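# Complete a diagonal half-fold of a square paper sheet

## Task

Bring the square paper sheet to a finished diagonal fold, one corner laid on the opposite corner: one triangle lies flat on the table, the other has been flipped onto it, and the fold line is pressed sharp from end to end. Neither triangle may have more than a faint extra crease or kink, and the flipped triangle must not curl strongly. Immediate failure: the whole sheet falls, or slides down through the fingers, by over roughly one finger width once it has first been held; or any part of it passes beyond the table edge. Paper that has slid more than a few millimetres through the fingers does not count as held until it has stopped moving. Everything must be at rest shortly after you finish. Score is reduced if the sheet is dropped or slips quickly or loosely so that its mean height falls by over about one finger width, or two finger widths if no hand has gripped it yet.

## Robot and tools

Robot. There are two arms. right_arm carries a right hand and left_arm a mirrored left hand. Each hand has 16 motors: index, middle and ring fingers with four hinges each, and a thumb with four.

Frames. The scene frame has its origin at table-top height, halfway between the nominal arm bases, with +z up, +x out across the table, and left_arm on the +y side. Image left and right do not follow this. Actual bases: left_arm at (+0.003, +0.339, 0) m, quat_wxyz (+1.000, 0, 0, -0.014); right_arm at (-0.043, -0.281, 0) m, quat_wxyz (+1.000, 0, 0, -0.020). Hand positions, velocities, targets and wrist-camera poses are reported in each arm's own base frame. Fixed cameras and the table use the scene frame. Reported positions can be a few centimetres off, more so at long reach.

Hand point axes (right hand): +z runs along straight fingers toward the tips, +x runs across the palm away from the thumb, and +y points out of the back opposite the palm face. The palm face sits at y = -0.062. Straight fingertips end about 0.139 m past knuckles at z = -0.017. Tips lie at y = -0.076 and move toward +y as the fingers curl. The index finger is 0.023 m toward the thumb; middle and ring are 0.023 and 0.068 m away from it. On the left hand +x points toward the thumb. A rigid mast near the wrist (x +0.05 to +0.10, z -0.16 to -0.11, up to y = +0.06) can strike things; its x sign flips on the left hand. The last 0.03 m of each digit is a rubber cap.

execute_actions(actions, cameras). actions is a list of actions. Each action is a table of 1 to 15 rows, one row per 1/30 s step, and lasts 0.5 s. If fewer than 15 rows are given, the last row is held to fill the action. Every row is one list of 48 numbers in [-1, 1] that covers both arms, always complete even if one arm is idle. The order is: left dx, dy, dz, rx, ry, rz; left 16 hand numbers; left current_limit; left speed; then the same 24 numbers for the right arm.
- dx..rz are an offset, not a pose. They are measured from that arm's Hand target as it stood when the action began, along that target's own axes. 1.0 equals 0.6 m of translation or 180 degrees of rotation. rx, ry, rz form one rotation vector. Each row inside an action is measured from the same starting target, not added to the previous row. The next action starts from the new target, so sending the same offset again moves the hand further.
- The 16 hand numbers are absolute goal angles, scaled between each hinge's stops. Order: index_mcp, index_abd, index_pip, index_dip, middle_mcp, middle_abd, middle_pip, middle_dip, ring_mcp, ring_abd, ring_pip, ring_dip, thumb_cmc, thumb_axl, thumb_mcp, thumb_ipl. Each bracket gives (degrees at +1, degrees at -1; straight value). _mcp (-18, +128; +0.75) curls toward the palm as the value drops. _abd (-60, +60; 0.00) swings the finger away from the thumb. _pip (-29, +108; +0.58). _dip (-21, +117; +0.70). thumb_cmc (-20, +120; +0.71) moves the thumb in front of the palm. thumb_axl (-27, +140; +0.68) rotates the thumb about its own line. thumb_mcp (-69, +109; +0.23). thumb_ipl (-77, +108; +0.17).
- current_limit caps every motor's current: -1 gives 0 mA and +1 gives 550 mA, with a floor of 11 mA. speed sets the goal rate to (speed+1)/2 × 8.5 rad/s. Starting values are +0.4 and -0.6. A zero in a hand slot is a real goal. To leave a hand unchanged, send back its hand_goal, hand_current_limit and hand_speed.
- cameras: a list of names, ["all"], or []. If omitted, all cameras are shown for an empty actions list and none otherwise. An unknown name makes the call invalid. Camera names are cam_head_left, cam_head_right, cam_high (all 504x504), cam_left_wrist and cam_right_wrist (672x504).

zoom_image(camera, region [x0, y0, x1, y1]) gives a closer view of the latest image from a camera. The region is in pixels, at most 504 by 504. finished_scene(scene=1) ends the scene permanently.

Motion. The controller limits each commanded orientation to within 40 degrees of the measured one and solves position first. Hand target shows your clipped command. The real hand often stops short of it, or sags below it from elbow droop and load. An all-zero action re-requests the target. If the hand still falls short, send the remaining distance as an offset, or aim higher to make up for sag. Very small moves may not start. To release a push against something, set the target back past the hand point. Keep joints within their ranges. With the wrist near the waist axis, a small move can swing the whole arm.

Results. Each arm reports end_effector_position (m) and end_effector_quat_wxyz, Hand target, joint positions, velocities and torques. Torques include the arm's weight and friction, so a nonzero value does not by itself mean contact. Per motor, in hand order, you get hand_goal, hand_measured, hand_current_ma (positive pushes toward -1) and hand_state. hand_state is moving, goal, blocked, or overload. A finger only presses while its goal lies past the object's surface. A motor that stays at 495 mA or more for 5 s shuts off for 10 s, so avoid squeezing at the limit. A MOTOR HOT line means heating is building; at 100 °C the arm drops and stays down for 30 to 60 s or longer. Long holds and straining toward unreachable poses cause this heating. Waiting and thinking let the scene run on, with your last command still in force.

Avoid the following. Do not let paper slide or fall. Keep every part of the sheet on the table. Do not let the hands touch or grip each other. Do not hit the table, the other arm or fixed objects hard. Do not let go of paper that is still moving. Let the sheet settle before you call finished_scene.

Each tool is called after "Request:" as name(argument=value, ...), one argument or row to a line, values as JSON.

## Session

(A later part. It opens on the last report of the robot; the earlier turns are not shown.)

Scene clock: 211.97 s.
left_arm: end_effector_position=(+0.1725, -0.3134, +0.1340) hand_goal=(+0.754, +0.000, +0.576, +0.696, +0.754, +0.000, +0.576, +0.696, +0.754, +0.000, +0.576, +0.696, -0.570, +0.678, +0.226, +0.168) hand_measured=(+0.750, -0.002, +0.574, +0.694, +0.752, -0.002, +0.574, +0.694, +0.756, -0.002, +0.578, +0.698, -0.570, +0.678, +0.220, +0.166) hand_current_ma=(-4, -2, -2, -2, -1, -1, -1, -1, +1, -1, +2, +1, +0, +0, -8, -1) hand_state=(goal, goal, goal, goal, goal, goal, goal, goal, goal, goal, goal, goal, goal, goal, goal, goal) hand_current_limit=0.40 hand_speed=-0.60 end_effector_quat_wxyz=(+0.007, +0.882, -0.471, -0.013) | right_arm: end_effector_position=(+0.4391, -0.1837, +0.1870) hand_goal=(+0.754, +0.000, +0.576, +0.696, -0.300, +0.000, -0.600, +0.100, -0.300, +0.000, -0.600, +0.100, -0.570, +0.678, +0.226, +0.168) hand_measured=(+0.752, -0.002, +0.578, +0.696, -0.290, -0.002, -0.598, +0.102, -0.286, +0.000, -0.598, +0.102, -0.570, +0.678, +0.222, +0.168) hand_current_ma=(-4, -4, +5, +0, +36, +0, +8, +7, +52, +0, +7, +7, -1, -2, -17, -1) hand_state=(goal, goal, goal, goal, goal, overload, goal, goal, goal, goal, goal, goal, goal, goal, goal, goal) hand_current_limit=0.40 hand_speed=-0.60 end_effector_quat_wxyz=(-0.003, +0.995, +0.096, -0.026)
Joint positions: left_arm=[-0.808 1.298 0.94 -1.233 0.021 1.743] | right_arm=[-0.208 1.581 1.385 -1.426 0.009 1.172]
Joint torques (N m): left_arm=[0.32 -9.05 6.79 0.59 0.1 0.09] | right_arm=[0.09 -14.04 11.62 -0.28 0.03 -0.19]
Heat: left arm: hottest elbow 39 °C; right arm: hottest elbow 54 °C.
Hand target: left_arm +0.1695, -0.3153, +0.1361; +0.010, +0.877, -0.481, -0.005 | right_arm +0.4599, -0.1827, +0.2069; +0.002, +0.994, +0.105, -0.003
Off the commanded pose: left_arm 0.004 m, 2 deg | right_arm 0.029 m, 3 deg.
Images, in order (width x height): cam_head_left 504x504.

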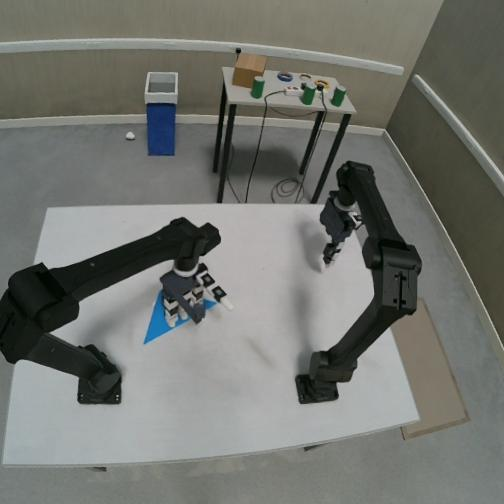

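Request:
execute_actions(
  actions=[
    [[-0.0101,0.013,-0.004,0,0,0.0244,0.754,0,0.576,0.696,0.754,0,0.576,0.696,0.754,0,0.576,0.696,-0.571,0.678,0.226,0.168,0.4,-0.6,0,0,0,0,0,0,0.754,0,0.576,0.696,-0.3,0,-0.6,0.1,-0.3,0,-0.6,0.1,-0.571,0.678,0.226,0.168,0.4,-0.6]],
    [[-0.005,0.001,0.02,0,0,0,0.754,0,0.576,0.696,0.754,0,0.576,0.696,0.754,0,0.576,0.696,-0.571,0.678,0.226,0.168,0.4,-0.6,0,0,0,0,0,0,0.754,0,0.576,0.696,-0.3,0,-0.6,0.1,-0.3,0,-0.6,0.1,-0.571,0.678,0.226,0.168,0.4,-0.6]],
    [[-0.021,0.0055,0.06,-0.0037,-0.0137,0,0.754,0,0.576,0.696,0.754,0,0.576,0.696,0.754,0,0.576,0.696,-0.571,0.678,0.226,0.168,0.4,-0.6,0,0,0,0,0,0,0.754,0,0.576,0.696,-0.3,0,-0.6,0.1,-0.3,0,-0.6,0.1,-0.571,0.678,0.226,0.168,0.4,-0.6]],
    [[-0.021,0.0055,0.06,-0.0037,-0.0137,0,0.754,0,0.576,0.696,0.754,0,0.576,0.696,0.754,0,0.576,0.696,-0.571,0.678,0.226,0.168,0.4,-0.6,0,0,0,0,0,0,0.754,0,0.576,0.696,-0.3,0,-0.6,0.1,-0.3,0,-0.6,0.1,-0.571,0.678,0.226,0.168,0.4,-0.6]],
  ],
  cameras=["cam_head_left", "cam_high"],
)

Request:
zoom_image(
  camera="cam_head_left",
  region=[140, 250, 220, 350],
)

Request:
zoom_image(
  camera="cam_high",
  region=[130, 180, 210, 260],
)

Request:
execute_actions(
  actions=[
    [[0.021,-0.0055,-0.06,0.0037,0.0137,0,0.754,0,0.576,0.696,0.754,0,0.576,0.696,0.754,0,0.576,0.696,-0.571,0.678,0.226,0.168,0.4,-0.6,0,0,0,0,0,0,0.754,0,0.576,0.696,-0.3,0,-0.6,0.1,-0.3,0,-0.6,0.1,-0.571,0.678,0.226,0.168,0.4,-0.6],[0.042,-0.011,-0.12,0.0074,0.0274,0,0.754,0,0.576,0.696,0.754,0,0.576,0.696,0.754,0,0.576,0.696,-0.571,0.678,0.226,0.168,0.4,-0.6,0,0,0,0,0,0,0.754,0,0.576,0.696,-0.3,0,-0.6,0.1,-0.3,0,-0.6,0.1,-0.571,0.678,0.226,0.168,0.4,-0.6],[0.046,-0.012,-0.15,0.0074,0.0274,0,0.754,0,0.576,0.696,0.754,0,0.576,0.696,0.754,0,0.576,0.696,-0.571,0.678,0.226,0.168,0.4,-0.6,0,0,0,0,0,0,0.754,0,0.576,0.696,-0.3,0,-0.6,0.1,-0.3,0,-0.6,0.1,-0.571,0.678,0.226,0.168,0.4,-0.6],[0.046,-0.012,-0.18,0.0074,0.0274,0,0.754,0,0.576,0.696,0.754,0,0.576,0.696,0.754,0,0.576,0.696,-0.571,0.678,0.226,0.168,0.4,-0.6,0,0,0,0,0,0,0.754,0,0.576,0.696,-0.3,0,-0.6,0.1,-0.3,0,-0.6,0.1,-0.571,0.678,0.226,0.168,0.4,-0.6],[0.046,-0.012,-0.24,0.0074,0.0274,0,0.754,0,0.576,0.696,0.754,0,0.576,0.696,0.754,0,0.576,0.696,-0.571,0.678,0.226,0.168,0.4,-0.6,0,0,0,0,0,0,0.754,0,0.576,0.696,-0.3,0,-0.6,0.1,-0.3,0,-0.6,0.1,-0.571,0.678,0.226,0.168,0.4,-0.6]],
  ],
  cameras=["cam_head_left", "cam_high"],
)

Request:
zoom_image(
  camera="cam_head_left",
  region=[140, 250, 220, 350],
)

Request:
zoom_image(
  camera="cam_high",
  region=[130, 180, 210, 260],
)

Scene clock: 214.70 s.
left_arm: end_effector_position=(+0.1568, -0.3069, +0.1242) hand_goal=(+0.754, +0.000, +0.576, +0.696, +0.754, +0.000, +0.576, +0.696, +0.754, +0.000, +0.576, +0.696, -0.570, +0.678, +0.226, +0.168) hand_measured=(+0.750, -0.004, +0.574, +0.694, +0.748, -0.004, +0.574, +0.694, +0.750, -0.008, +0.576, +0.696, -0.570, +0.678, +0.220, +0.166) hand_current_ma=(-5, -2, -2, -2, -5, -3, -1, -1, -4, -6, +0, +0, +0, +0, -8, -1) hand_state=(goal, goal, goal, goal, goal, goal, goal, goal, goal, goal, goal, goal, goal, goal, goal, goal) hand_current_limit=0.40 hand_speed=-0.60 end_effector_quat_wxyz=(+0.016, +0.862, -0.507, +0.016) | right_arm: end_effector_position=(+0.4391, -0.1837, +0.1870) hand_goal=(+0.754, +0.000, +0.576, +0.696, -0.300, +0.000, -0.600, +0.100, -0.300, +0.000, -0.600, +0.100, -0.570, +0.678, +0.226, +0.168) hand_measured=(+0.752, -0.002, +0.578, +0.696, -0.290, -0.002, -0.598, +0.102, -0.286, +0.000, -0.598, +0.102, -0.570, +0.678, +0.222, +0.168) hand_current_ma=(-4, -4, +5, +0, +36, +0, +8, +7, +52, +0, +7, +7, -1, -2, -17, -1) hand_state=(goal, goal, goal, goal, goal, overload, goal, goal, goal, goal, goal, goal, goal, goal, goal, goal) hand_current_limit=0.40 hand_speed=-0.60 end_effector_quat_wxyz=(-0.003, +0.995, +0.096, -0.026)
Joint positions: left_arm=[-0.828 1.246 0.866 -1.152 0.021 1.805] | right_arm=[-0.208 1.581 1.385 -1.426 0.009 1.172]
Joint torques (N m): left_arm=[0.5 -0.62 -0.1 2.41 0.14 0.08] | right_arm=[-0.03 -14.1 11.62 -0.31 0.03 -0.19]
Heat: left arm: hottest elbow 38 °C; right arm: hottest elbow 55 °C.
Hand target: left_arm +0.1376, -0.2926, +0.0553; -0.002, +0.857, -0.514, -0.047 | right_arm +0.4599, -0.1827, +0.2069; +0.002, +0.994, +0.105, -0.003
Off the commanded pose: left_arm 0.073 m, 8 deg | right_arm 0.029 m, 3 deg.
Images, in order (width x height): cam_head_left 504x504, cam_high 504x504.

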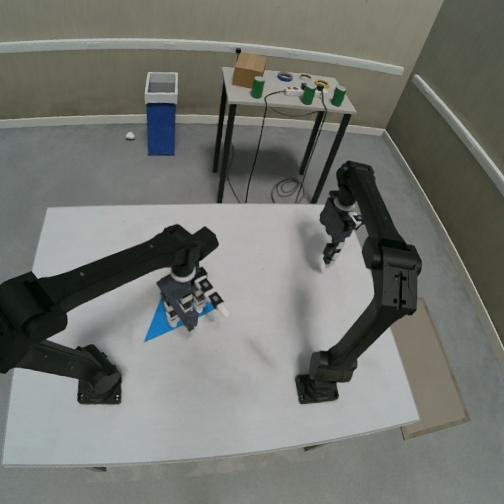

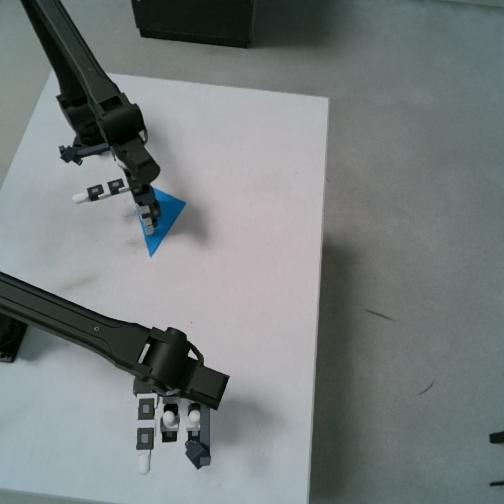

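Scaled by 5.040 from the camera's 504x504 image, which has a finer 720x720 frame.

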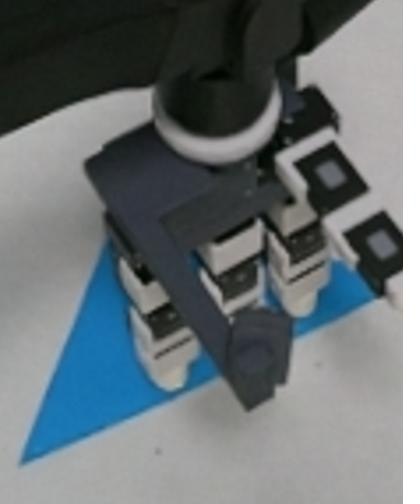

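Scaled by 6.300 from the camera's 504x504 image, which has a finer 720x720 frame.

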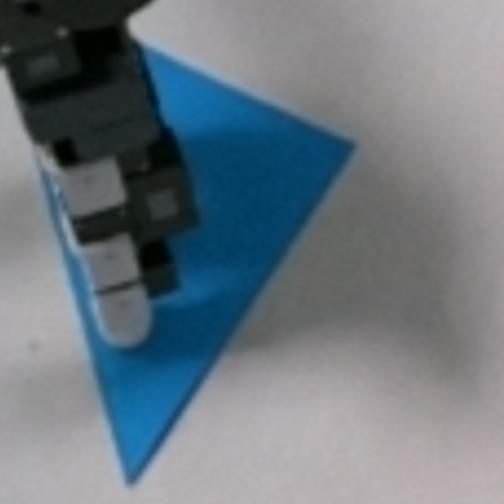

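Scene clock: 215.47 s.
left_arm: end_effector_position=(+0.1648, -0.3157, +0.1858) hand_goal=(+0.754, +0.000, +0.576, +0.696, +0.754, +0.000, +0.576, +0.696, +0.754, +0.000, +0.576, +0.696, -0.570, +0.678, +0.226, +0.168) hand_measured=(+0.750, -0.002, +0.574, +0.694, +0.750, -0.002, +0.574, +0.694, +0.750, +0.000, +0.576, +0.696, -0.570, +0.678, +0.220, +0.166) hand_current_ma=(-4, -1, -2, -2, -4, -1, -1, -1, -3, +0, +0, +0, +0, +0, -8, -1) hand_state=(goal, goal, goal, goal, goal, goal, goal, goal, goal, goal, goal, goal, goal, goal, goal, goal) hand_current_limit=0.40 hand_speed=-0.60 end_effector_quat_wxyz=(+0.007, +0.862, -0.507, -0.013) | right_arm: end_effector_position=(+0.4391, -0.1837, +0.1870) hand_goal=(+0.754, +0.000, +0.576, +0.696, -0.300, +0.000, -0.600, +0.100, -0.300, +0.000, -0.600, +0.100, -0.570, +0.678, +0.226, +0.168) hand_measured=(+0.752, -0.002, +0.578, +0.696, -0.290, -0.002, -0.598, +0.102, -0.286, +0.000, -0.598, +0.102, -0.570, +0.678, +0.222, +0.168) hand_current_ma=(-4, -4, +5, +0, +36, +0, +8, +7, +52, +0, +7, +7, -1, -2, -17, -1) hand_state=(goal, goal, goal, goal, goal, overload, goal, goal, goal, goal, goal, goal, goal, goal, goal, goal) hand_current_limit=0.40 hand_speed=-0.60 end_effector_quat_wxyz=(-0.003, +0.995, +0.096, -0.026)
Joint positions: left_arm=[-0.828 1.267 1.054 -1.378 0.022 1.807] | right_arm=[-0.208 1.581 1.385 -1.426 0.009 1.172]
Joint torques (N m): left_arm=[0.85 -7.82 9.58 -0.13 0.07 0.08] | right_arm=[0.03 -14.1 11.59 -0.29 0.03 -0.19]
Heat: left arm: hottest elbow 39 °C; right arm: hottest elbow 55 °C.
Hand target: left_arm +0.1681, -0.3211, +0.1960; +0.010, +0.858, -0.514, -0.005 | right_arm +0.4599, -0.1827, +0.2069; +0.002, +0.994, +0.105, -0.003
Off the commanded pose: left_arm 0.012 m, 1 deg | right_arm 0.029 m, 3 deg.
Images, in order (width x height): cam_head_left 504x504, cam_high 504x504.

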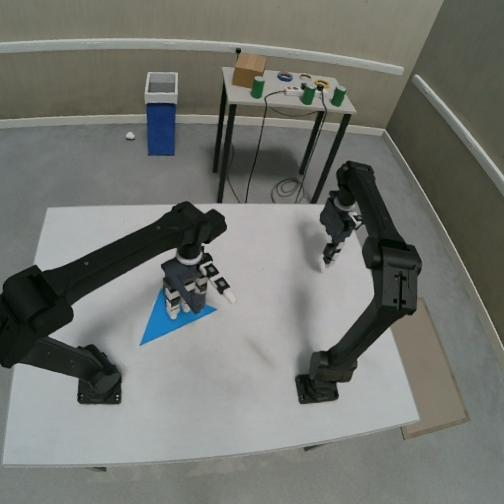

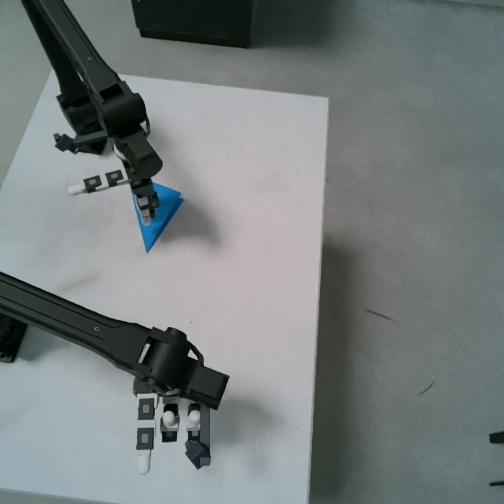

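Scaled by 5.040 from the camera's 504x504 image, which has a finer 720x720 frame.

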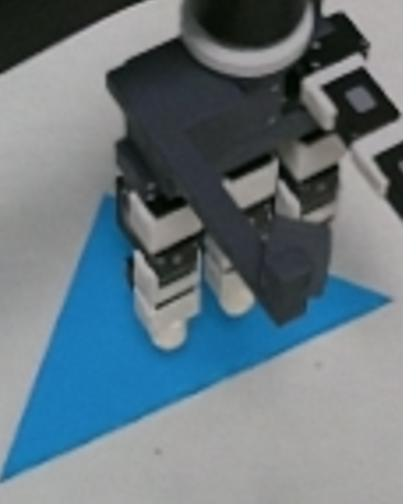

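Scaled by 6.300 from the camera's 504x504 image, which has a finer 720x720 frame.

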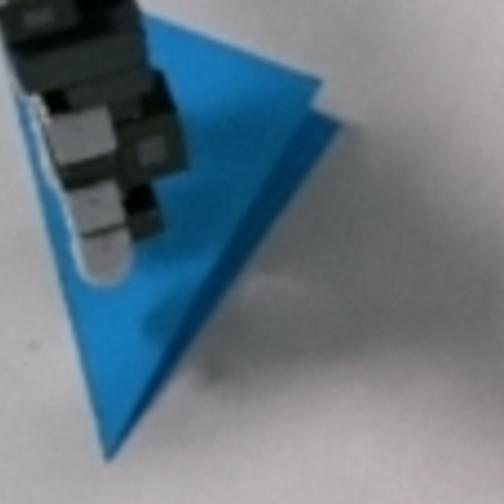

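Request:
execute_actions(
  actions=[],
  cameras=["cam_high", "cam_head_left"],
)

Request:
zoom_image(
  camera="cam_high",
  region=[120, 180, 200, 260],
)

Request:
zoom_image(
  camera="cam_head_left",
  region=[140, 250, 220, 350],
)

Scene clock: 215.67 s.
left_arm: end_effector_position=(+0.1648, -0.3157, +0.1858) hand_goal=(+0.754, +0.000, +0.576, +0.696, +0.754, +0.000, +0.576, +0.696, +0.754, +0.000, +0.576, +0.696, -0.570, +0.678, +0.226, +0.168) hand_measured=(+0.750, -0.002, +0.574, +0.694, +0.750, -0.002, +0.574, +0.694, +0.750, +0.000, +0.576, +0.696, -0.570, +0.678, +0.220, +0.166) hand_current_ma=(-4, -1, -2, -2, -4, -1, -1, -1, -3, +0, +0, +0, +0, +0, -8, -1) hand_state=(goal, goal, goal, goal, goal, goal, goal, goal, goal, goal, goal, goal, goal, goal, goal, goal) hand_current_limit=0.40 hand_speed=-0.60 end_effector_quat_wxyz=(+0.007, +0.862, -0.507, -0.013) | right_arm: end_effector_position=(+0.4391, -0.1837, +0.1870) hand_goal=(+0.754, +0.000, +0.576, +0.696, -0.300, +0.000, -0.600, +0.100, -0.300, +0.000, -0.600, +0.100, -0.570, +0.678, +0.226, +0.168) hand_measured=(+0.752, -0.002, +0.578, +0.696, -0.290, -0.002, -0.598, +0.102, -0.286, +0.000, -0.598, +0.102, -0.570, +0.678, +0.222, +0.168) hand_current_ma=(-4, -4, +5, +0, +36, +0, +8, +7, +52, +0, +7, +7, -1, -2, -17, -1) hand_state=(goal, goal, goal, goal, goal, overload, goal, goal, goal, goal, goal, goal, goal, goal, goal, goal) hand_current_limit=0.40 hand_speed=-0.60 end_effector_quat_wxyz=(-0.003, +0.995, +0.096, -0.026)
Joint positions: left_arm=[-0.828 1.267 1.054 -1.378 0.022 1.807] | right_arm=[-0.208 1.581 1.385 -1.426 0.009 1.172]
Joint velocities: within noise
Joint torques (N m): left_arm=[0.79 -8.18 9.55 -0.2 0.09 0.07] | right_arm=[0.09 -14.1 11.62 -0.25 0.03 -0.2]
Heat: left arm: hottest elbow 39 °C; right arm: hottest elbow 55 °C.
Hand target: left_arm +0.1681, -0.3211, +0.1960; +0.010, +0.858, -0.514, -0.005 | right_arm +0.4599, -0.1827, +0.2069; +0.002, +0.994, +0.105, -0.003
Off the commanded pose: left_arm 0.012 m, 1 deg | right_arm 0.029 m, 3 deg.
Images, in order (width x height): cam_head_left 504x504, cam_high 504x504.

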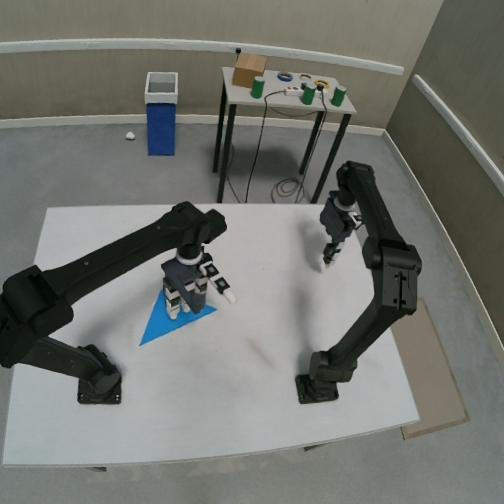

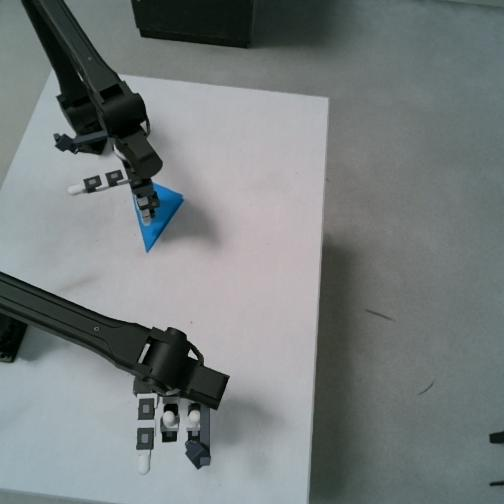

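Scaled by 6.300 from the camera's 504x504 image, which has a finer 720x720 frame.

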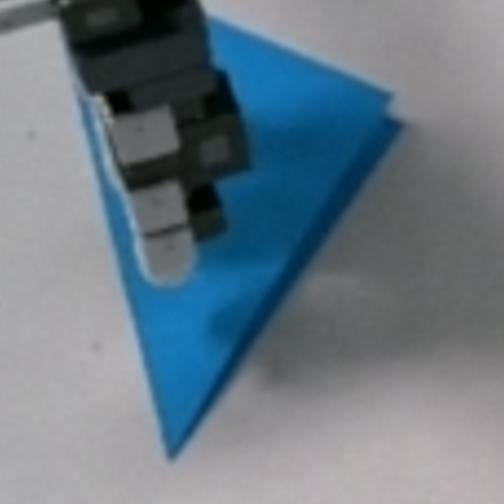

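Scaled by 5.040 from the camera's 504x504 image, which has a finer 720x720 frame.

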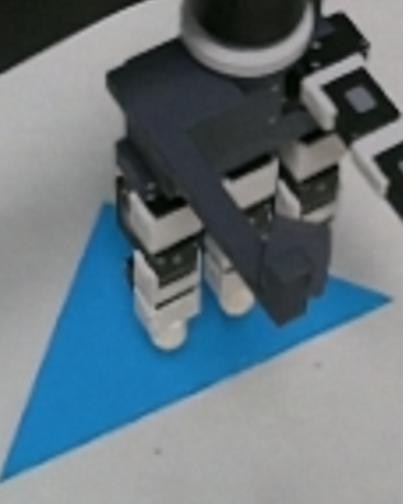

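Request:
execute_actions(
  actions=[
    [[-0.0528,-0.0493,-0.01,0,0,-0.1956,0.754,0,-1,0,0.754,0,-1,0,0.754,0,-1,0,-0.571,0.678,0.226,0.168,0.4,-0.4,0,0,0,0,0,0,0.754,0,0.576,0.696,-0.3,0,-0.6,0.1,-0.3,0,-0.6,0.1,-0.571,0.678,0.226,0.168,0.4,-0.6]],
    [[-0.0148,-0.0708,0,0,0,-0.1956,0.754,0,-1,0,0.754,0,-1,0,0.754,0,-1,0,-0.571,0.678,0.226,0.168,0.4,-0.4,0,0,0,0,0,0,0.754,0,0.576,0.696,-0.3,0,-0.6,0.1,-0.3,0,-0.6,0.1,-0.571,0.678,0.226,0.168,0.4,-0.6]],
    [[0.0287,-0.0662,0,0,0,-0.1956,0.754,0,-1,0,0.754,0,-1,0,0.754,0,-1,0,-0.571,0.678,0.226,0.168,0.4,-0.4,0,0,0,0,0,0,0.754,0,0.576,0.696,-0.3,0,-0.6,0.1,-0.3,0,-0.6,0.1,-0.571,0.678,0.226,0.168,0.4,-0.6]],
    [[0.0617,-0.0377,0,0,0,-0.1956,0.754,0,-1,0,0.754,0,-1,0,0.754,0,-1,0,-0.571,0.678,0.226,0.168,0.4,-0.4,0,0,0,0,0,0,0.754,0,0.576,0.696,-0.3,0,-0.6,0.1,-0.3,0,-0.6,0.1,-0.571,0.678,0.226,0.168,0.4,-0.6]],
    [[0.072,0.0048,0,0,0,-0.1956,0.754,0,-1,0,0.754,0,-1,0,0.754,0,-1,0,-0.571,0.678,0.226,0.168,0.4,-0.4,0,0,0,0,0,0,0.754,0,0.576,0.696,-0.3,0,-0.6,0.1,-0.3,0,-0.6,0.1,-0.571,0.678,0.226,0.168,0.4,-0.6]],
  ],
  cameras=["cam_head_left", "cam_high", "cam_left_wrist"],
)

Request:
zoom_image(
  camera="cam_head_left",
  region=[130, 250, 230, 350],
)

Scene clock: 220.73 s.
left_arm: end_effector_position=(+0.2132, -0.1008, +0.1804) hand_goal=(+0.754, +0.000, -1.000, +0.000, +0.754, +0.000, -1.000, +0.000, +0.754, +0.000, -1.000, +0.000, -0.570, +0.678, +0.226, +0.168) hand_measured=(+0.754, +0.000, -0.994, +0.002, +0.756, +0.000, -0.992, +0.002, +0.756, +0.002, -0.992, +0.004, -0.572, +0.678, +0.220, +0.166) hand_current_ma=(+0, +0, +6, +2, +1, +0, +7, +2, +1, +1, +7, +2, -1, +0, -7, -1) hand_state=(goal, goal, goal, goal, goal, goal, goal, goal, goal, goal, goal, goal, goal, goal, goal, goal) hand_current_limit=0.40 hand_speed=-0.40 end_effector_quat_wxyz=(-0.031, +0.548, +0.836, -0.006) | right_arm: end_effector_position=(+0.4391, -0.1837, +0.1870) hand_goal=(+0.754, +0.000, +0.576, +0.696, -0.300, +0.000, -0.600, +0.100, -0.300, +0.000, -0.600, +0.100, -0.570, +0.678, +0.226, +0.168) hand_measured=(+0.752, -0.002, +0.578, +0.696, -0.290, -0.002, -0.598, +0.102, -0.286, +0.000, -0.598, +0.102, -0.570, +0.678, +0.222, +0.168) hand_current_ma=(-4, -4, +5, +0, +36, +0, +8, +7, +52, +0, +7, +7, -1, -2, -17, -1) hand_state=(goal, goal, goal, goal, goal, overload, goal, goal, goal, goal, goal, goal, goal, goal, goal, goal) hand_current_limit=0.40 hand_speed=-0.60 end_effector_quat_wxyz=(-0.003, +0.995, +0.096, -0.026)
Joint positions: left_arm=[-0.8 0.921 0.808 -1.516 0.025 -1.209] | right_arm=[-0.208 1.581 1.385 -1.426 0.009 1.172]
Joint torques (N m): left_arm=[0.73 -3.66 11.1 0.43 -0.28 -0.26] | right_arm=[0.03 -14.15 11.62 -0.29 0.02 -0.19]
Heat: left arm: hottest elbow 39 °C; right arm: hottest elbow 55 °C.
Hand target: left_arm +0.2239, -0.1116, +0.1985; -0.004, +0.544, +0.839, -0.010 | right_arm +0.4599, -0.1827, +0.2069; +0.002, +0.994, +0.105, -0.003
Off the commanded pose: left_arm 0.024 m, 3 deg | right_arm 0.029 m, 3 deg.
Images, in order (width x height): cam_head_left 504x504, cam_high 504x504, cam_left_wrist 672x504.

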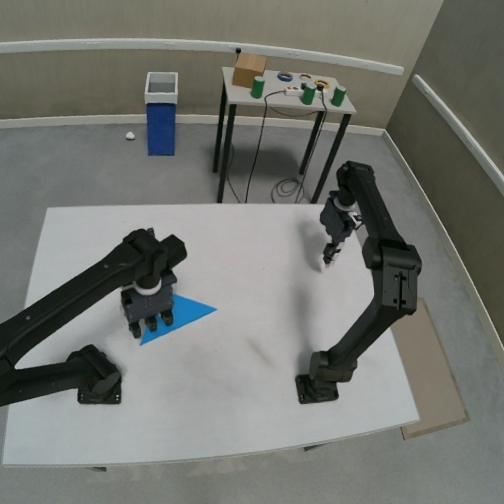

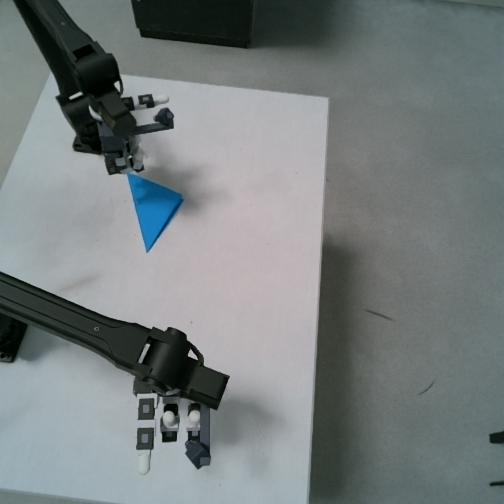

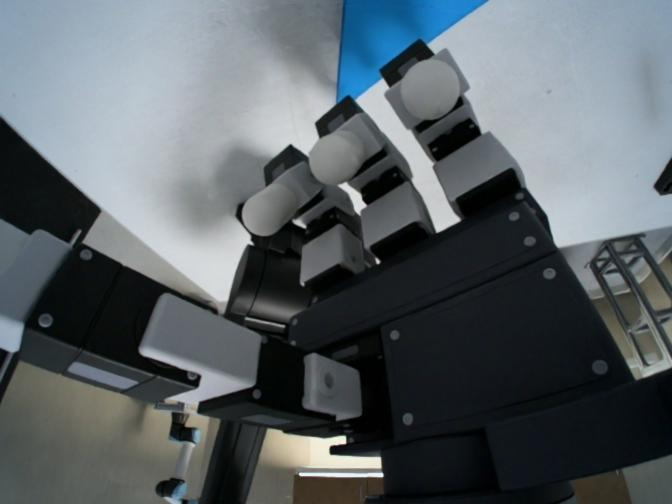

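Scaled by 5.040 from the camera's 504x504 image, which has a finer 720x720 frame.

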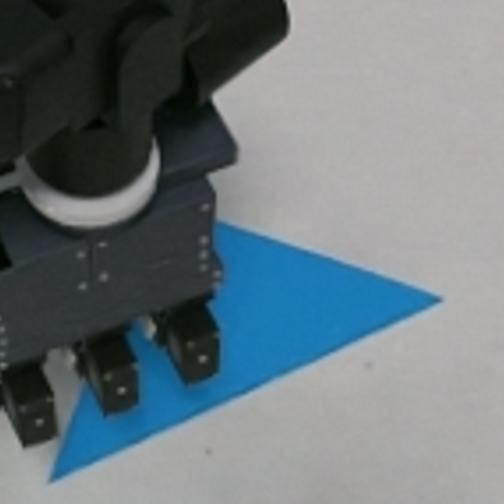

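Request:
execute_actions(
  actions=[
    [[0,0,0.08,0,0,0,0.754,0,-1,0,0.754,0,-1,0,0.754,0,-1,0,-0.571,0.678,0.226,0.168,0.4,-0.4,0,0,0,0,0,0,0.754,0,0.576,0.696,-0.3,0,-0.6,0.1,-0.3,0,-0.6,0.1,-0.571,0.678,0.226,0.168,0.4,-0.6]],
    [[0,0,0.08,0,0,0,0.754,0,-1,0,0.754,0,-1,0,0.754,0,-1,0,-0.571,0.678,0.226,0.168,0.4,-0.4,0,0,0,0,0,0,0.754,0,0.576,0.696,-0.3,0,-0.6,0.1,-0.3,0,-0.6,0.1,-0.571,0.678,0.226,0.168,0.4,-0.6]],
  ],
  cameras=["cam_head_left", "cam_left_wrist","cam_high"],
)

Request:
zoom_image(
  camera="cam_head_left",
  region=[130, 260, 230, 360],
)

Request:
zoom_image(
  camera="cam_high",
  region=[120, 180, 200, 260],
)

Scene clock: 222.17 s.
left_arm: end_effector_position=(+0.2189, -0.1069, +0.0980) hand_goal=(+0.754, +0.000, -1.000, +0.000, +0.754, +0.000, -1.000, +0.000, +0.754, +0.000, -1.000, +0.000, -0.570, +0.678, +0.226, +0.168) hand_measured=(+0.754, +0.000, -0.996, +0.002, +0.756, +0.000, -0.994, +0.002, +0.756, +0.002, -0.994, +0.004, -0.570, +0.678, +0.222, +0.166) hand_current_ma=(+0, +0, +4, +2, +1, +0, +4, +2, +1, +1, +5, +2, +0, +0, -5, -1) hand_state=(goal, goal, goal, goal, goal, goal, goal, goal, goal, goal, goal, goal, goal, goal, goal, goal) hand_current_limit=0.40 hand_speed=-0.40 end_effector_quat_wxyz=(-0.016, +0.545, +0.838, -0.008) | right_arm: end_effector_position=(+0.4391, -0.1837, +0.1870) hand_goal=(+0.754, +0.000, +0.576, +0.696, -0.300, +0.000, -0.600, +0.100, -0.300, +0.000, -0.600, +0.100, -0.570, +0.678, +0.226, +0.168) hand_measured=(+0.752, -0.002, +0.578, +0.696, -0.290, -0.002, -0.598, +0.102, -0.286, +0.000, -0.598, +0.102, -0.570, +0.678, +0.222, +0.168) hand_current_ma=(-4, -4, +5, +0, +36, +0, +8, +7, +52, +0, +7, +7, -1, -2, -17, -1) hand_state=(goal, goal, goal, goal, goal, overload, goal, goal, goal, goal, goal, goal, goal, goal, goal, goal) hand_current_limit=0.40 hand_speed=-0.60 end_effector_quat_wxyz=(-0.003, +0.995, +0.096, -0.026)
Joint positions: left_arm=[-0.802 0.993 0.625 -1.232 0.023 -1.221] | right_arm=[-0.208 1.581 1.385 -1.426 0.009 1.172]
Joint torques (N m): left_arm=[0.5 -4.48 7.83 0.65 -0.28 -0.22] | right_arm=[0.09 -14.1 11.62 -0.29 0.03 -0.19]
Heat: left arm: hottest elbow 39 °C; right arm: hottest elbow 56 °C.
Hand target: left_arm +0.2221, -0.1128, +0.1025; -0.004, +0.544, +0.839, -0.010 | right_arm +0.4599, -0.1827, +0.2069; +0.002, +0.994, +0.105, -0.003
Off the commanded pose: left_arm 0.008 m, 1 deg | right_arm 0.029 m, 3 deg.
Images, in order (width x height): cam_head_left 504x504, cam_high 504x504, cam_left_wrist 672x504.

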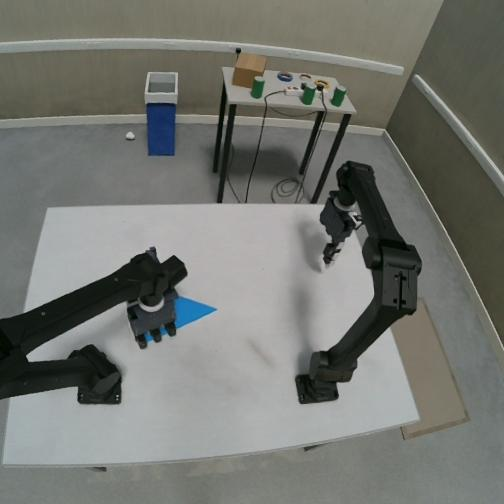

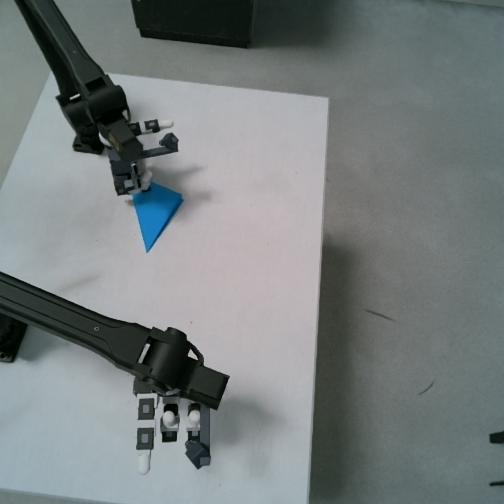

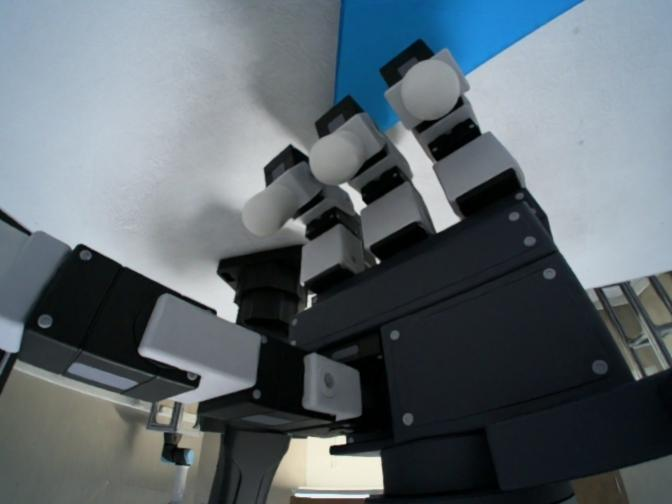

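Scaled by 5.040 from the camera's 504x504 image, which has a finer 720x720 frame.

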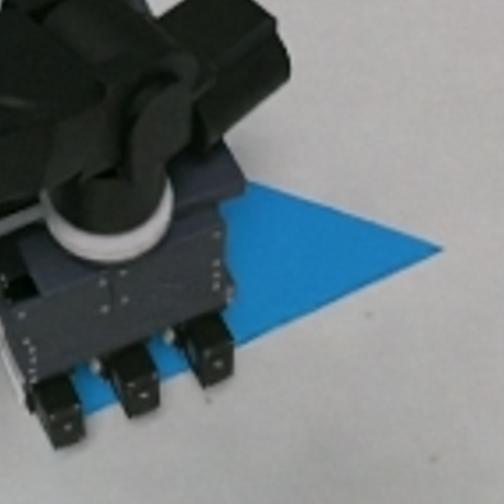

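Scaled by 6.300 from the camera's 504x504 image, which has a finer 720x720 frame.

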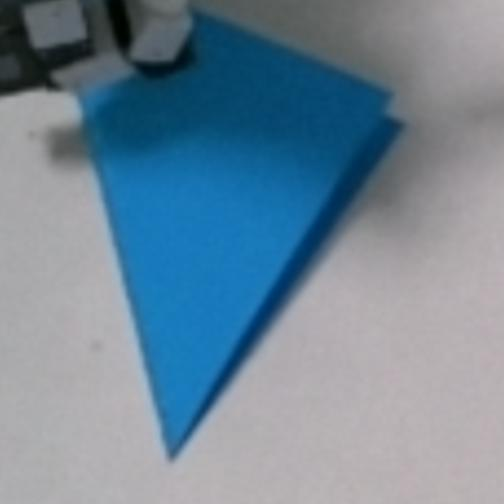

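Request:
execute_actions(
  actions=[
    [[-0.02,0.0587,0.02,0,0,0,0.754,0,-1,0,0.754,0,-1,0,0.754,0,-1,0,-0.571,0.678,0.226,0.168,0.4,-0.4,0,0,0,0,0,0,0.754,0,0.576,0.696,-0.3,0,-0.6,0.1,-0.3,0,-0.6,0.1,-0.571,0.678,0.226,0.168,0.4,-0.6]],
  ],
  cameras=["cam_head_left","cam_head_right"],
)

Request:
zoom_image(
  camera="cam_head_left",
  region=[130, 280, 210, 360],
)

Request:
zoom_image(
  camera="cam_head_right",
  region=[130, 280, 210, 360],
)

Scene clock: 223.80 s.
left_arm: end_effector_position=(+0.2453, -0.0978, +0.0777) hand_goal=(+0.754, +0.000, -1.000, +0.000, +0.754, +0.000, -1.000, +0.000, +0.754, +0.000, -1.000, +0.000, -0.570, +0.678, +0.226, +0.168) hand_measured=(+0.756, +0.000, -0.996, +0.002, +0.756, +0.000, -0.994, +0.002, +0.756, +0.002, -0.994, +0.004, -0.570, +0.678, +0.222, +0.166) hand_current_ma=(+1, +0, +4, +2, +1, +0, +4, +2, +1, +1, +5, +2, +0, +0, -5, -1) hand_state=(goal, goal, goal, goal, goal, goal, goal, goal, goal, goal, goal, goal, goal, goal, goal, goal) hand_current_limit=0.40 hand_speed=-0.40 end_effector_quat_wxyz=(-0.028, +0.538, +0.843, -0.006) | right_arm: end_effector_position=(+0.4391, -0.1837, +0.1870) hand_goal=(+0.754, +0.000, +0.576, +0.696, -0.300, +0.000, -0.600, +0.100, -0.300, +0.000, -0.600, +0.100, -0.570, +0.678, +0.226, +0.168) hand_measured=(+0.752, -0.002, +0.578, +0.696, -0.290, -0.002, -0.598, +0.102, -0.286, +0.000, -0.598, +0.102, -0.570, +0.678, +0.222, +0.168) hand_current_ma=(-4, -4, +5, +0, +36, +0, +8, +7, +52, +0, +7, +7, -1, -2, -17, -1) hand_state=(goal, goal, goal, goal, goal, overload, goal, goal, goal, goal, goal, goal, goal, goal, goal, goal) hand_current_limit=0.40 hand_speed=-0.60 end_effector_quat_wxyz=(-0.003, +0.995, +0.096, -0.026)
Joint positions: left_arm=[-0.699 1.09 0.627 -1.162 0.019 -1.133] | right_arm=[-0.208 1.581 1.385 -1.426 0.009 1.172]
Joint torques (N m): left_arm=[0.79 -5.66 9.24 0.58 -0.14 0.05] | right_arm=[0.03 -14.15 11.59 -0.28 0.03 -0.19]
Heat: left arm: hottest elbow 39 °C; right arm: hottest elbow 56 °C.
Hand target: left_arm +0.2589, -0.1096, +0.0898; -0.004, +0.544, +0.839, -0.010 | right_arm +0.4599, -0.1827, +0.2069; +0.002, +0.994, +0.105, -0.003
Off the commanded pose: left_arm 0.022 m, 3 deg | right_arm 0.029 m, 3 deg.
Images, in order (width x height): cam_head_left 504x504, cam_head_right 504x504.

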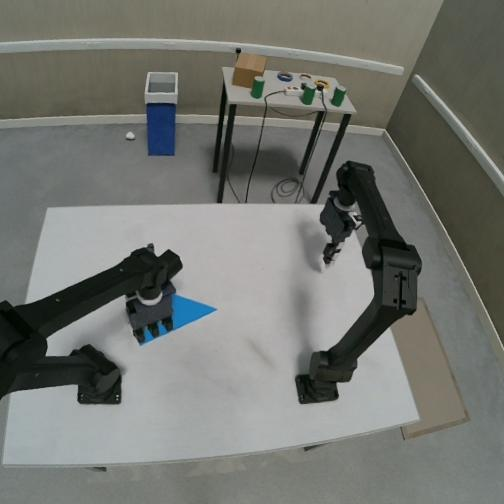

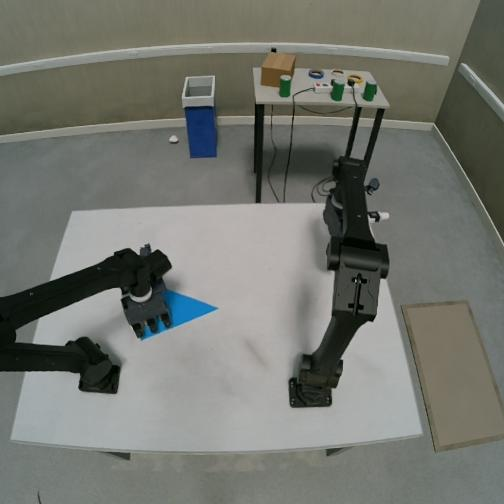

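Scaled by 6.300 from the camera's 504x504 image, which has a finer 720x720 frame.

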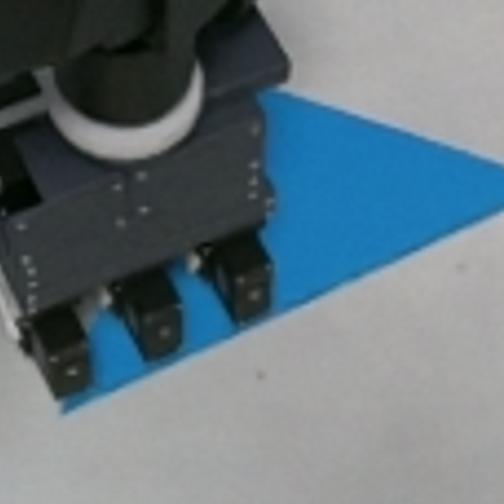

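Scaled by 6.300 from the camera's 504x504 image, which has a finer 720x720 frame.

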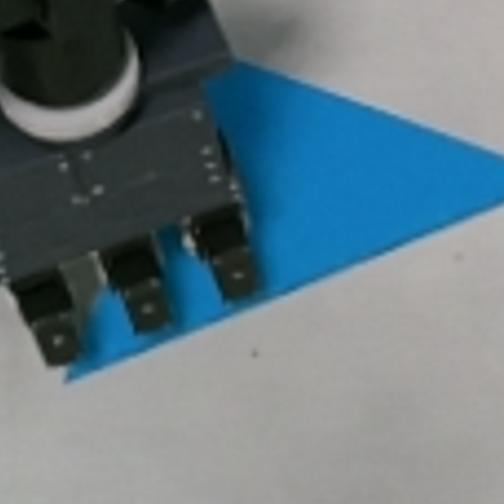

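Request:
execute_actions(
  actions=[
    [[0,0,0.03,0,0,-0.011,0.754,0,-1,0,0.754,0,-1,0,0.754,0,-1,0,-0.571,0.678,0.226,0.168,0.4,-0.4,0,0,0,0,0,0,0.754,0,0.576,0.696,-0.3,0,-0.6,0.1,-0.3,0,-0.6,0.1,-0.571,0.678,0.226,0.168,0.4,-0.6]],
  ],
  cameras=["cam_head_left","cam_head_right"],
)

Request:
zoom_image(
  camera="cam_head_left",
  region=[130, 280, 210, 360],
)

Scene clock: 225.00 s.
left_arm: end_effector_position=(+0.2557, -0.1066, +0.0706) hand_goal=(+0.754, +0.000, -1.000, +0.000, +0.754, +0.000, -1.000, +0.000, +0.754, +0.000, -1.000, +0.000, -0.570, +0.678, +0.226, +0.168) hand_measured=(+0.756, +0.000, -0.996, +0.002, +0.756, +0.000, -0.994, +0.002, +0.756, +0.002, -0.994, +0.004, -0.570, +0.678, +0.222, +0.166) hand_current_ma=(+1, +0, +4, +2, +1, +0, +4, +2, +1, +1, +5, +2, +0, +0, -5, -1) hand_state=(goal, goal, goal, goal, goal, goal, goal, goal, goal, goal, goal, goal, goal, goal, goal, goal) hand_current_limit=0.40 hand_speed=-0.40 end_effector_quat_wxyz=(-0.011, +0.534, +0.846, -0.009) | right_arm: end_effector_position=(+0.4391, -0.1837, +0.1870) hand_goal=(+0.754, +0.000, +0.576, +0.696, -0.300, +0.000, -0.600, +0.100, -0.300, +0.000, -0.600, +0.100, -0.570, +0.678, +0.226, +0.168) hand_measured=(+0.752, -0.002, +0.578, +0.696, -0.290, -0.002, -0.598, +0.102, -0.286, +0.000, -0.598, +0.102, -0.570, +0.678, +0.222, +0.168) hand_current_ma=(-4, -4, +5, +0, +36, +0, +8, +7, +52, +0, +7, +7, -1, -2, -17, -1) hand_state=(goal, goal, goal, goal, goal, overload, goal, goal, goal, goal, goal, goal, goal, goal, goal, goal) hand_current_limit=0.40 hand_speed=-0.60 end_effector_quat_wxyz=(-0.003, +0.995, +0.096, -0.026)
Joint positions: left_arm=[-0.699 1.12 0.627 -1.096 0.02 -1.144] | right_arm=[-0.208 1.581 1.385 -1.426 0.009 1.172]
Joint torques (N m): left_arm=[0.97 -5.07 7.17 0.66 -0.15 -0.25] | right_arm=[0.09 -14.15 11.6 -0.28 0.03 -0.19]
Heat: left arm: hottest elbow 39 °C; right arm: hottest elbow 56 °C.
Hand target: left_arm +0.2587, -0.1098, +0.0719; -0.004, +0.529, +0.849, -0.010 | right_arm +0.4599, -0.1827, +0.2069; +0.002, +0.994, +0.105, -0.003
Off the commanded pose: left_arm 0.005 m, 1 deg | right_arm 0.029 m, 3 deg.
Images, in order (width x height): cam_head_left 504x504, cam_head_right 504x504.

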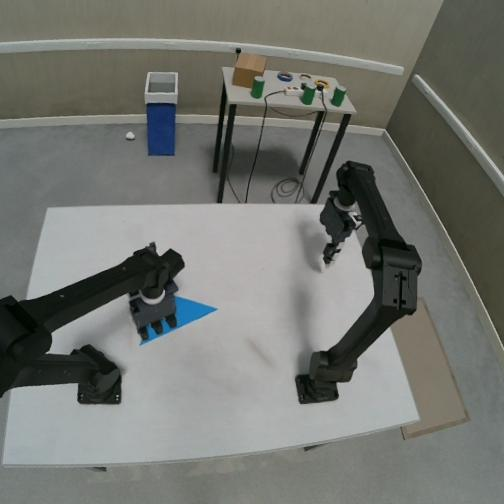

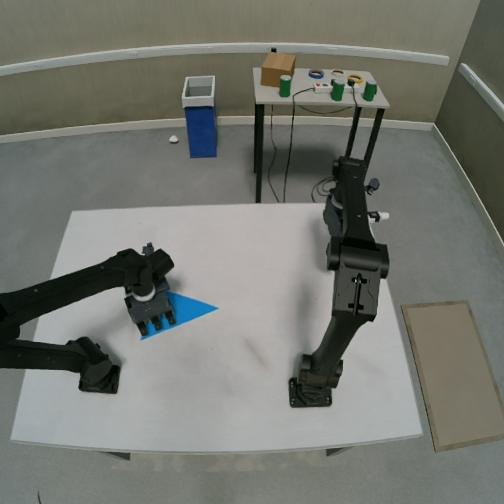

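Scaled by 6.300 from the camera's 504x504 image, which has a finer 720x720 frame.

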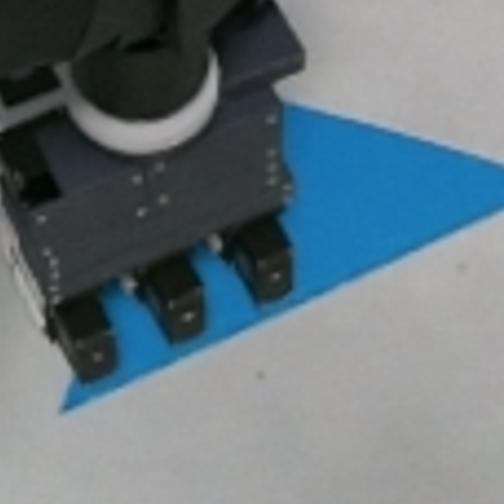

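Request:
execute_actions(
  actions=[
    [[0.013,-0.01,0.017,0,0,0,0.754,0,-1,0,0.754,0,-1,0,0.754,0,-1,0,-0.571,0.678,0.226,0.168,0.4,-0.4,0,0,0,0,0,0,0.754,0,0.576,0.696,-0.3,0,-0.6,0.1,-0.3,0,-0.6,0.1,-0.571,0.678,0.226,0.168,0.4,-0.6]],
    [[0.0137,-0.006,0.06,0.006,0.013,0,0.754,0,-1,0,0.754,0,-1,0,0.754,0,-1,0,-0.571,0.678,0.226,0.168,0.4,-0.4,0,0,0,0,0,0,0.754,0,0.576,0.696,-0.3,0,-0.6,0.1,-0.3,0,-0.6,0.1,-0.571,0.678,0.226,0.168,0.4,-0.6]],
    [[0.0137,-0.006,0.06,0.006,0.013,0,0.754,0,-1,0,0.754,0,-1,0,0.754,0,-1,0,-0.571,0.678,0.226,0.168,0.4,-0.4,0,0,0,0,0,0,0.754,0,0.576,0.696,-0.3,0,-0.6,0.1,-0.3,0,-0.6,0.1,-0.571,0.678,0.226,0.168,0.4,-0.6]],
  ],
  cameras=["cam_head_left","cam_high"],
)

Request:
zoom_image(
  camera="cam_head_left",
  region=[130, 280, 210, 360],
)

Request:
zoom_image(
  camera="cam_high",
  region=[120, 180, 200, 260],
)

Scene clock: 226.97 s.
left_arm: end_effector_position=(+0.2441, -0.1035, +0.0472) hand_goal=(+0.754, +0.000, -1.000, +0.000, +0.754, +0.000, -1.000, +0.000, +0.754, +0.000, -1.000, +0.000, -0.570, +0.678, +0.226, +0.168) hand_measured=(+0.714, +0.008, -1.000, +0.002, +0.702, +0.002, -1.000, +0.002, +0.692, +0.002, -1.000, +0.004, -0.570, +0.678, +0.222, +0.166) hand_current_ma=(-87, +7, +0, +2, -129, +0, +0, +2, -168, +2, +0, +2, +0, +0, -6, -1) hand_state=(blocked, goal, goal, goal, blocked, goal, goal, goal, blocked, goal, goal, goal, goal, goal, goal, goal) hand_current_limit=0.40 hand_speed=-0.40 end_effector_quat_wxyz=(-0.006, +0.524, +0.852, -0.007) | right_arm: end_effector_position=(+0.4391, -0.1837, +0.1870) hand_goal=(+0.754, +0.000, +0.576, +0.696, -0.300, +0.000, -0.600, +0.100, -0.300, +0.000, -0.600, +0.100, -0.570, +0.678, +0.226, +0.168) hand_measured=(+0.752, -0.002, +0.578, +0.696, -0.290, -0.002, -0.598, +0.102, -0.286, +0.000, -0.598, +0.102, -0.570, +0.678, +0.222, +0.168) hand_current_ma=(-4, -4, +5, +0, +36, +0, +8, +7, +52, +0, +7, +7, -1, -2, -17, -1) hand_state=(goal, goal, goal, goal, goal, overload, goal, goal, goal, goal, goal, goal, goal, goal, goal, goal) hand_current_limit=0.40 hand_speed=-0.60 end_effector_quat_wxyz=(-0.003, +0.995, +0.096, -0.026)
Joint positions: left_arm=[-0.723 1.13 0.561 -1.012 0.017 -1.191] | right_arm=[-0.208 1.581 1.385 -1.426 0.009 1.172]
Joint torques (N m): left_arm=[0.91 2.32 0.7 3.63 0.12 0.03] | right_arm=[0.03 -14.04 11.63 -0.27 0.03 -0.19]
Heat: left arm: hottest elbow 39 °C; right arm: hottest elbow 56 °C.
Hand target: left_arm +0.2333, -0.0937, -0.0097; -0.049, +0.529, +0.847, -0.004 | right_arm +0.4599, -0.1827, +0.2069; +0.002, +0.994, +0.105, -0.003
Off the commanded pose: left_arm 0.059 m, 5 deg | right_arm 0.029 m, 3 deg.
Images, in order (width x height): cam_head_left 504x504, cam_high 504x504.

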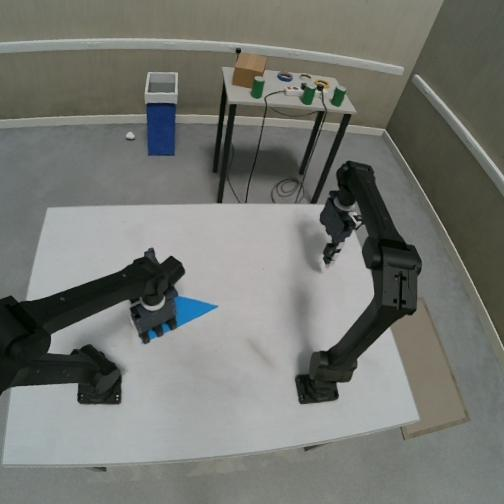

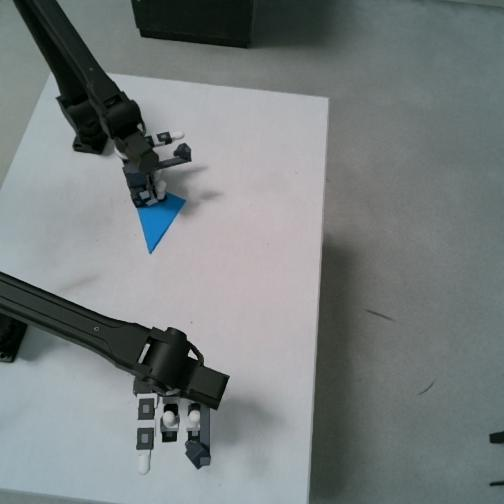

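Scaled by 6.300 from the camera's 504x504 image, which has a finer 720x720 frame.

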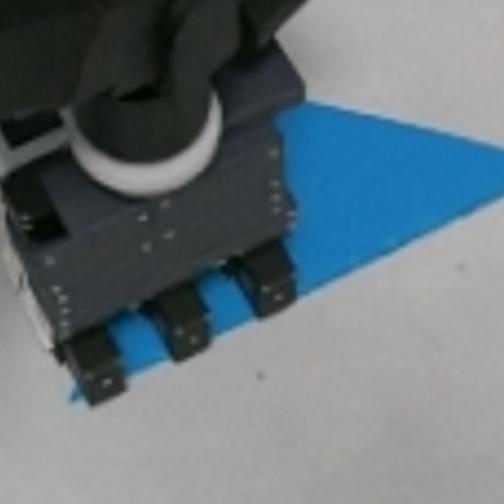

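Scaled by 6.300 from the camera's 504x504 image, which has a finer 720x720 frame.

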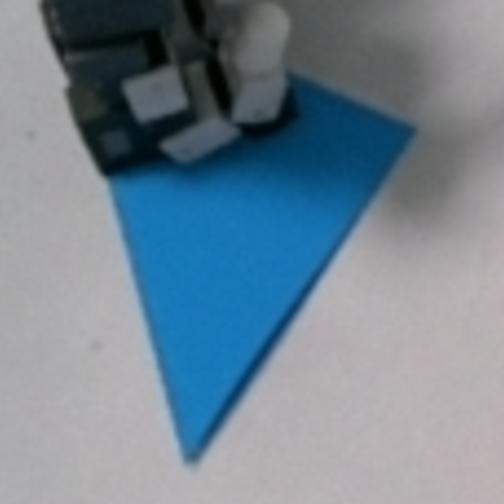

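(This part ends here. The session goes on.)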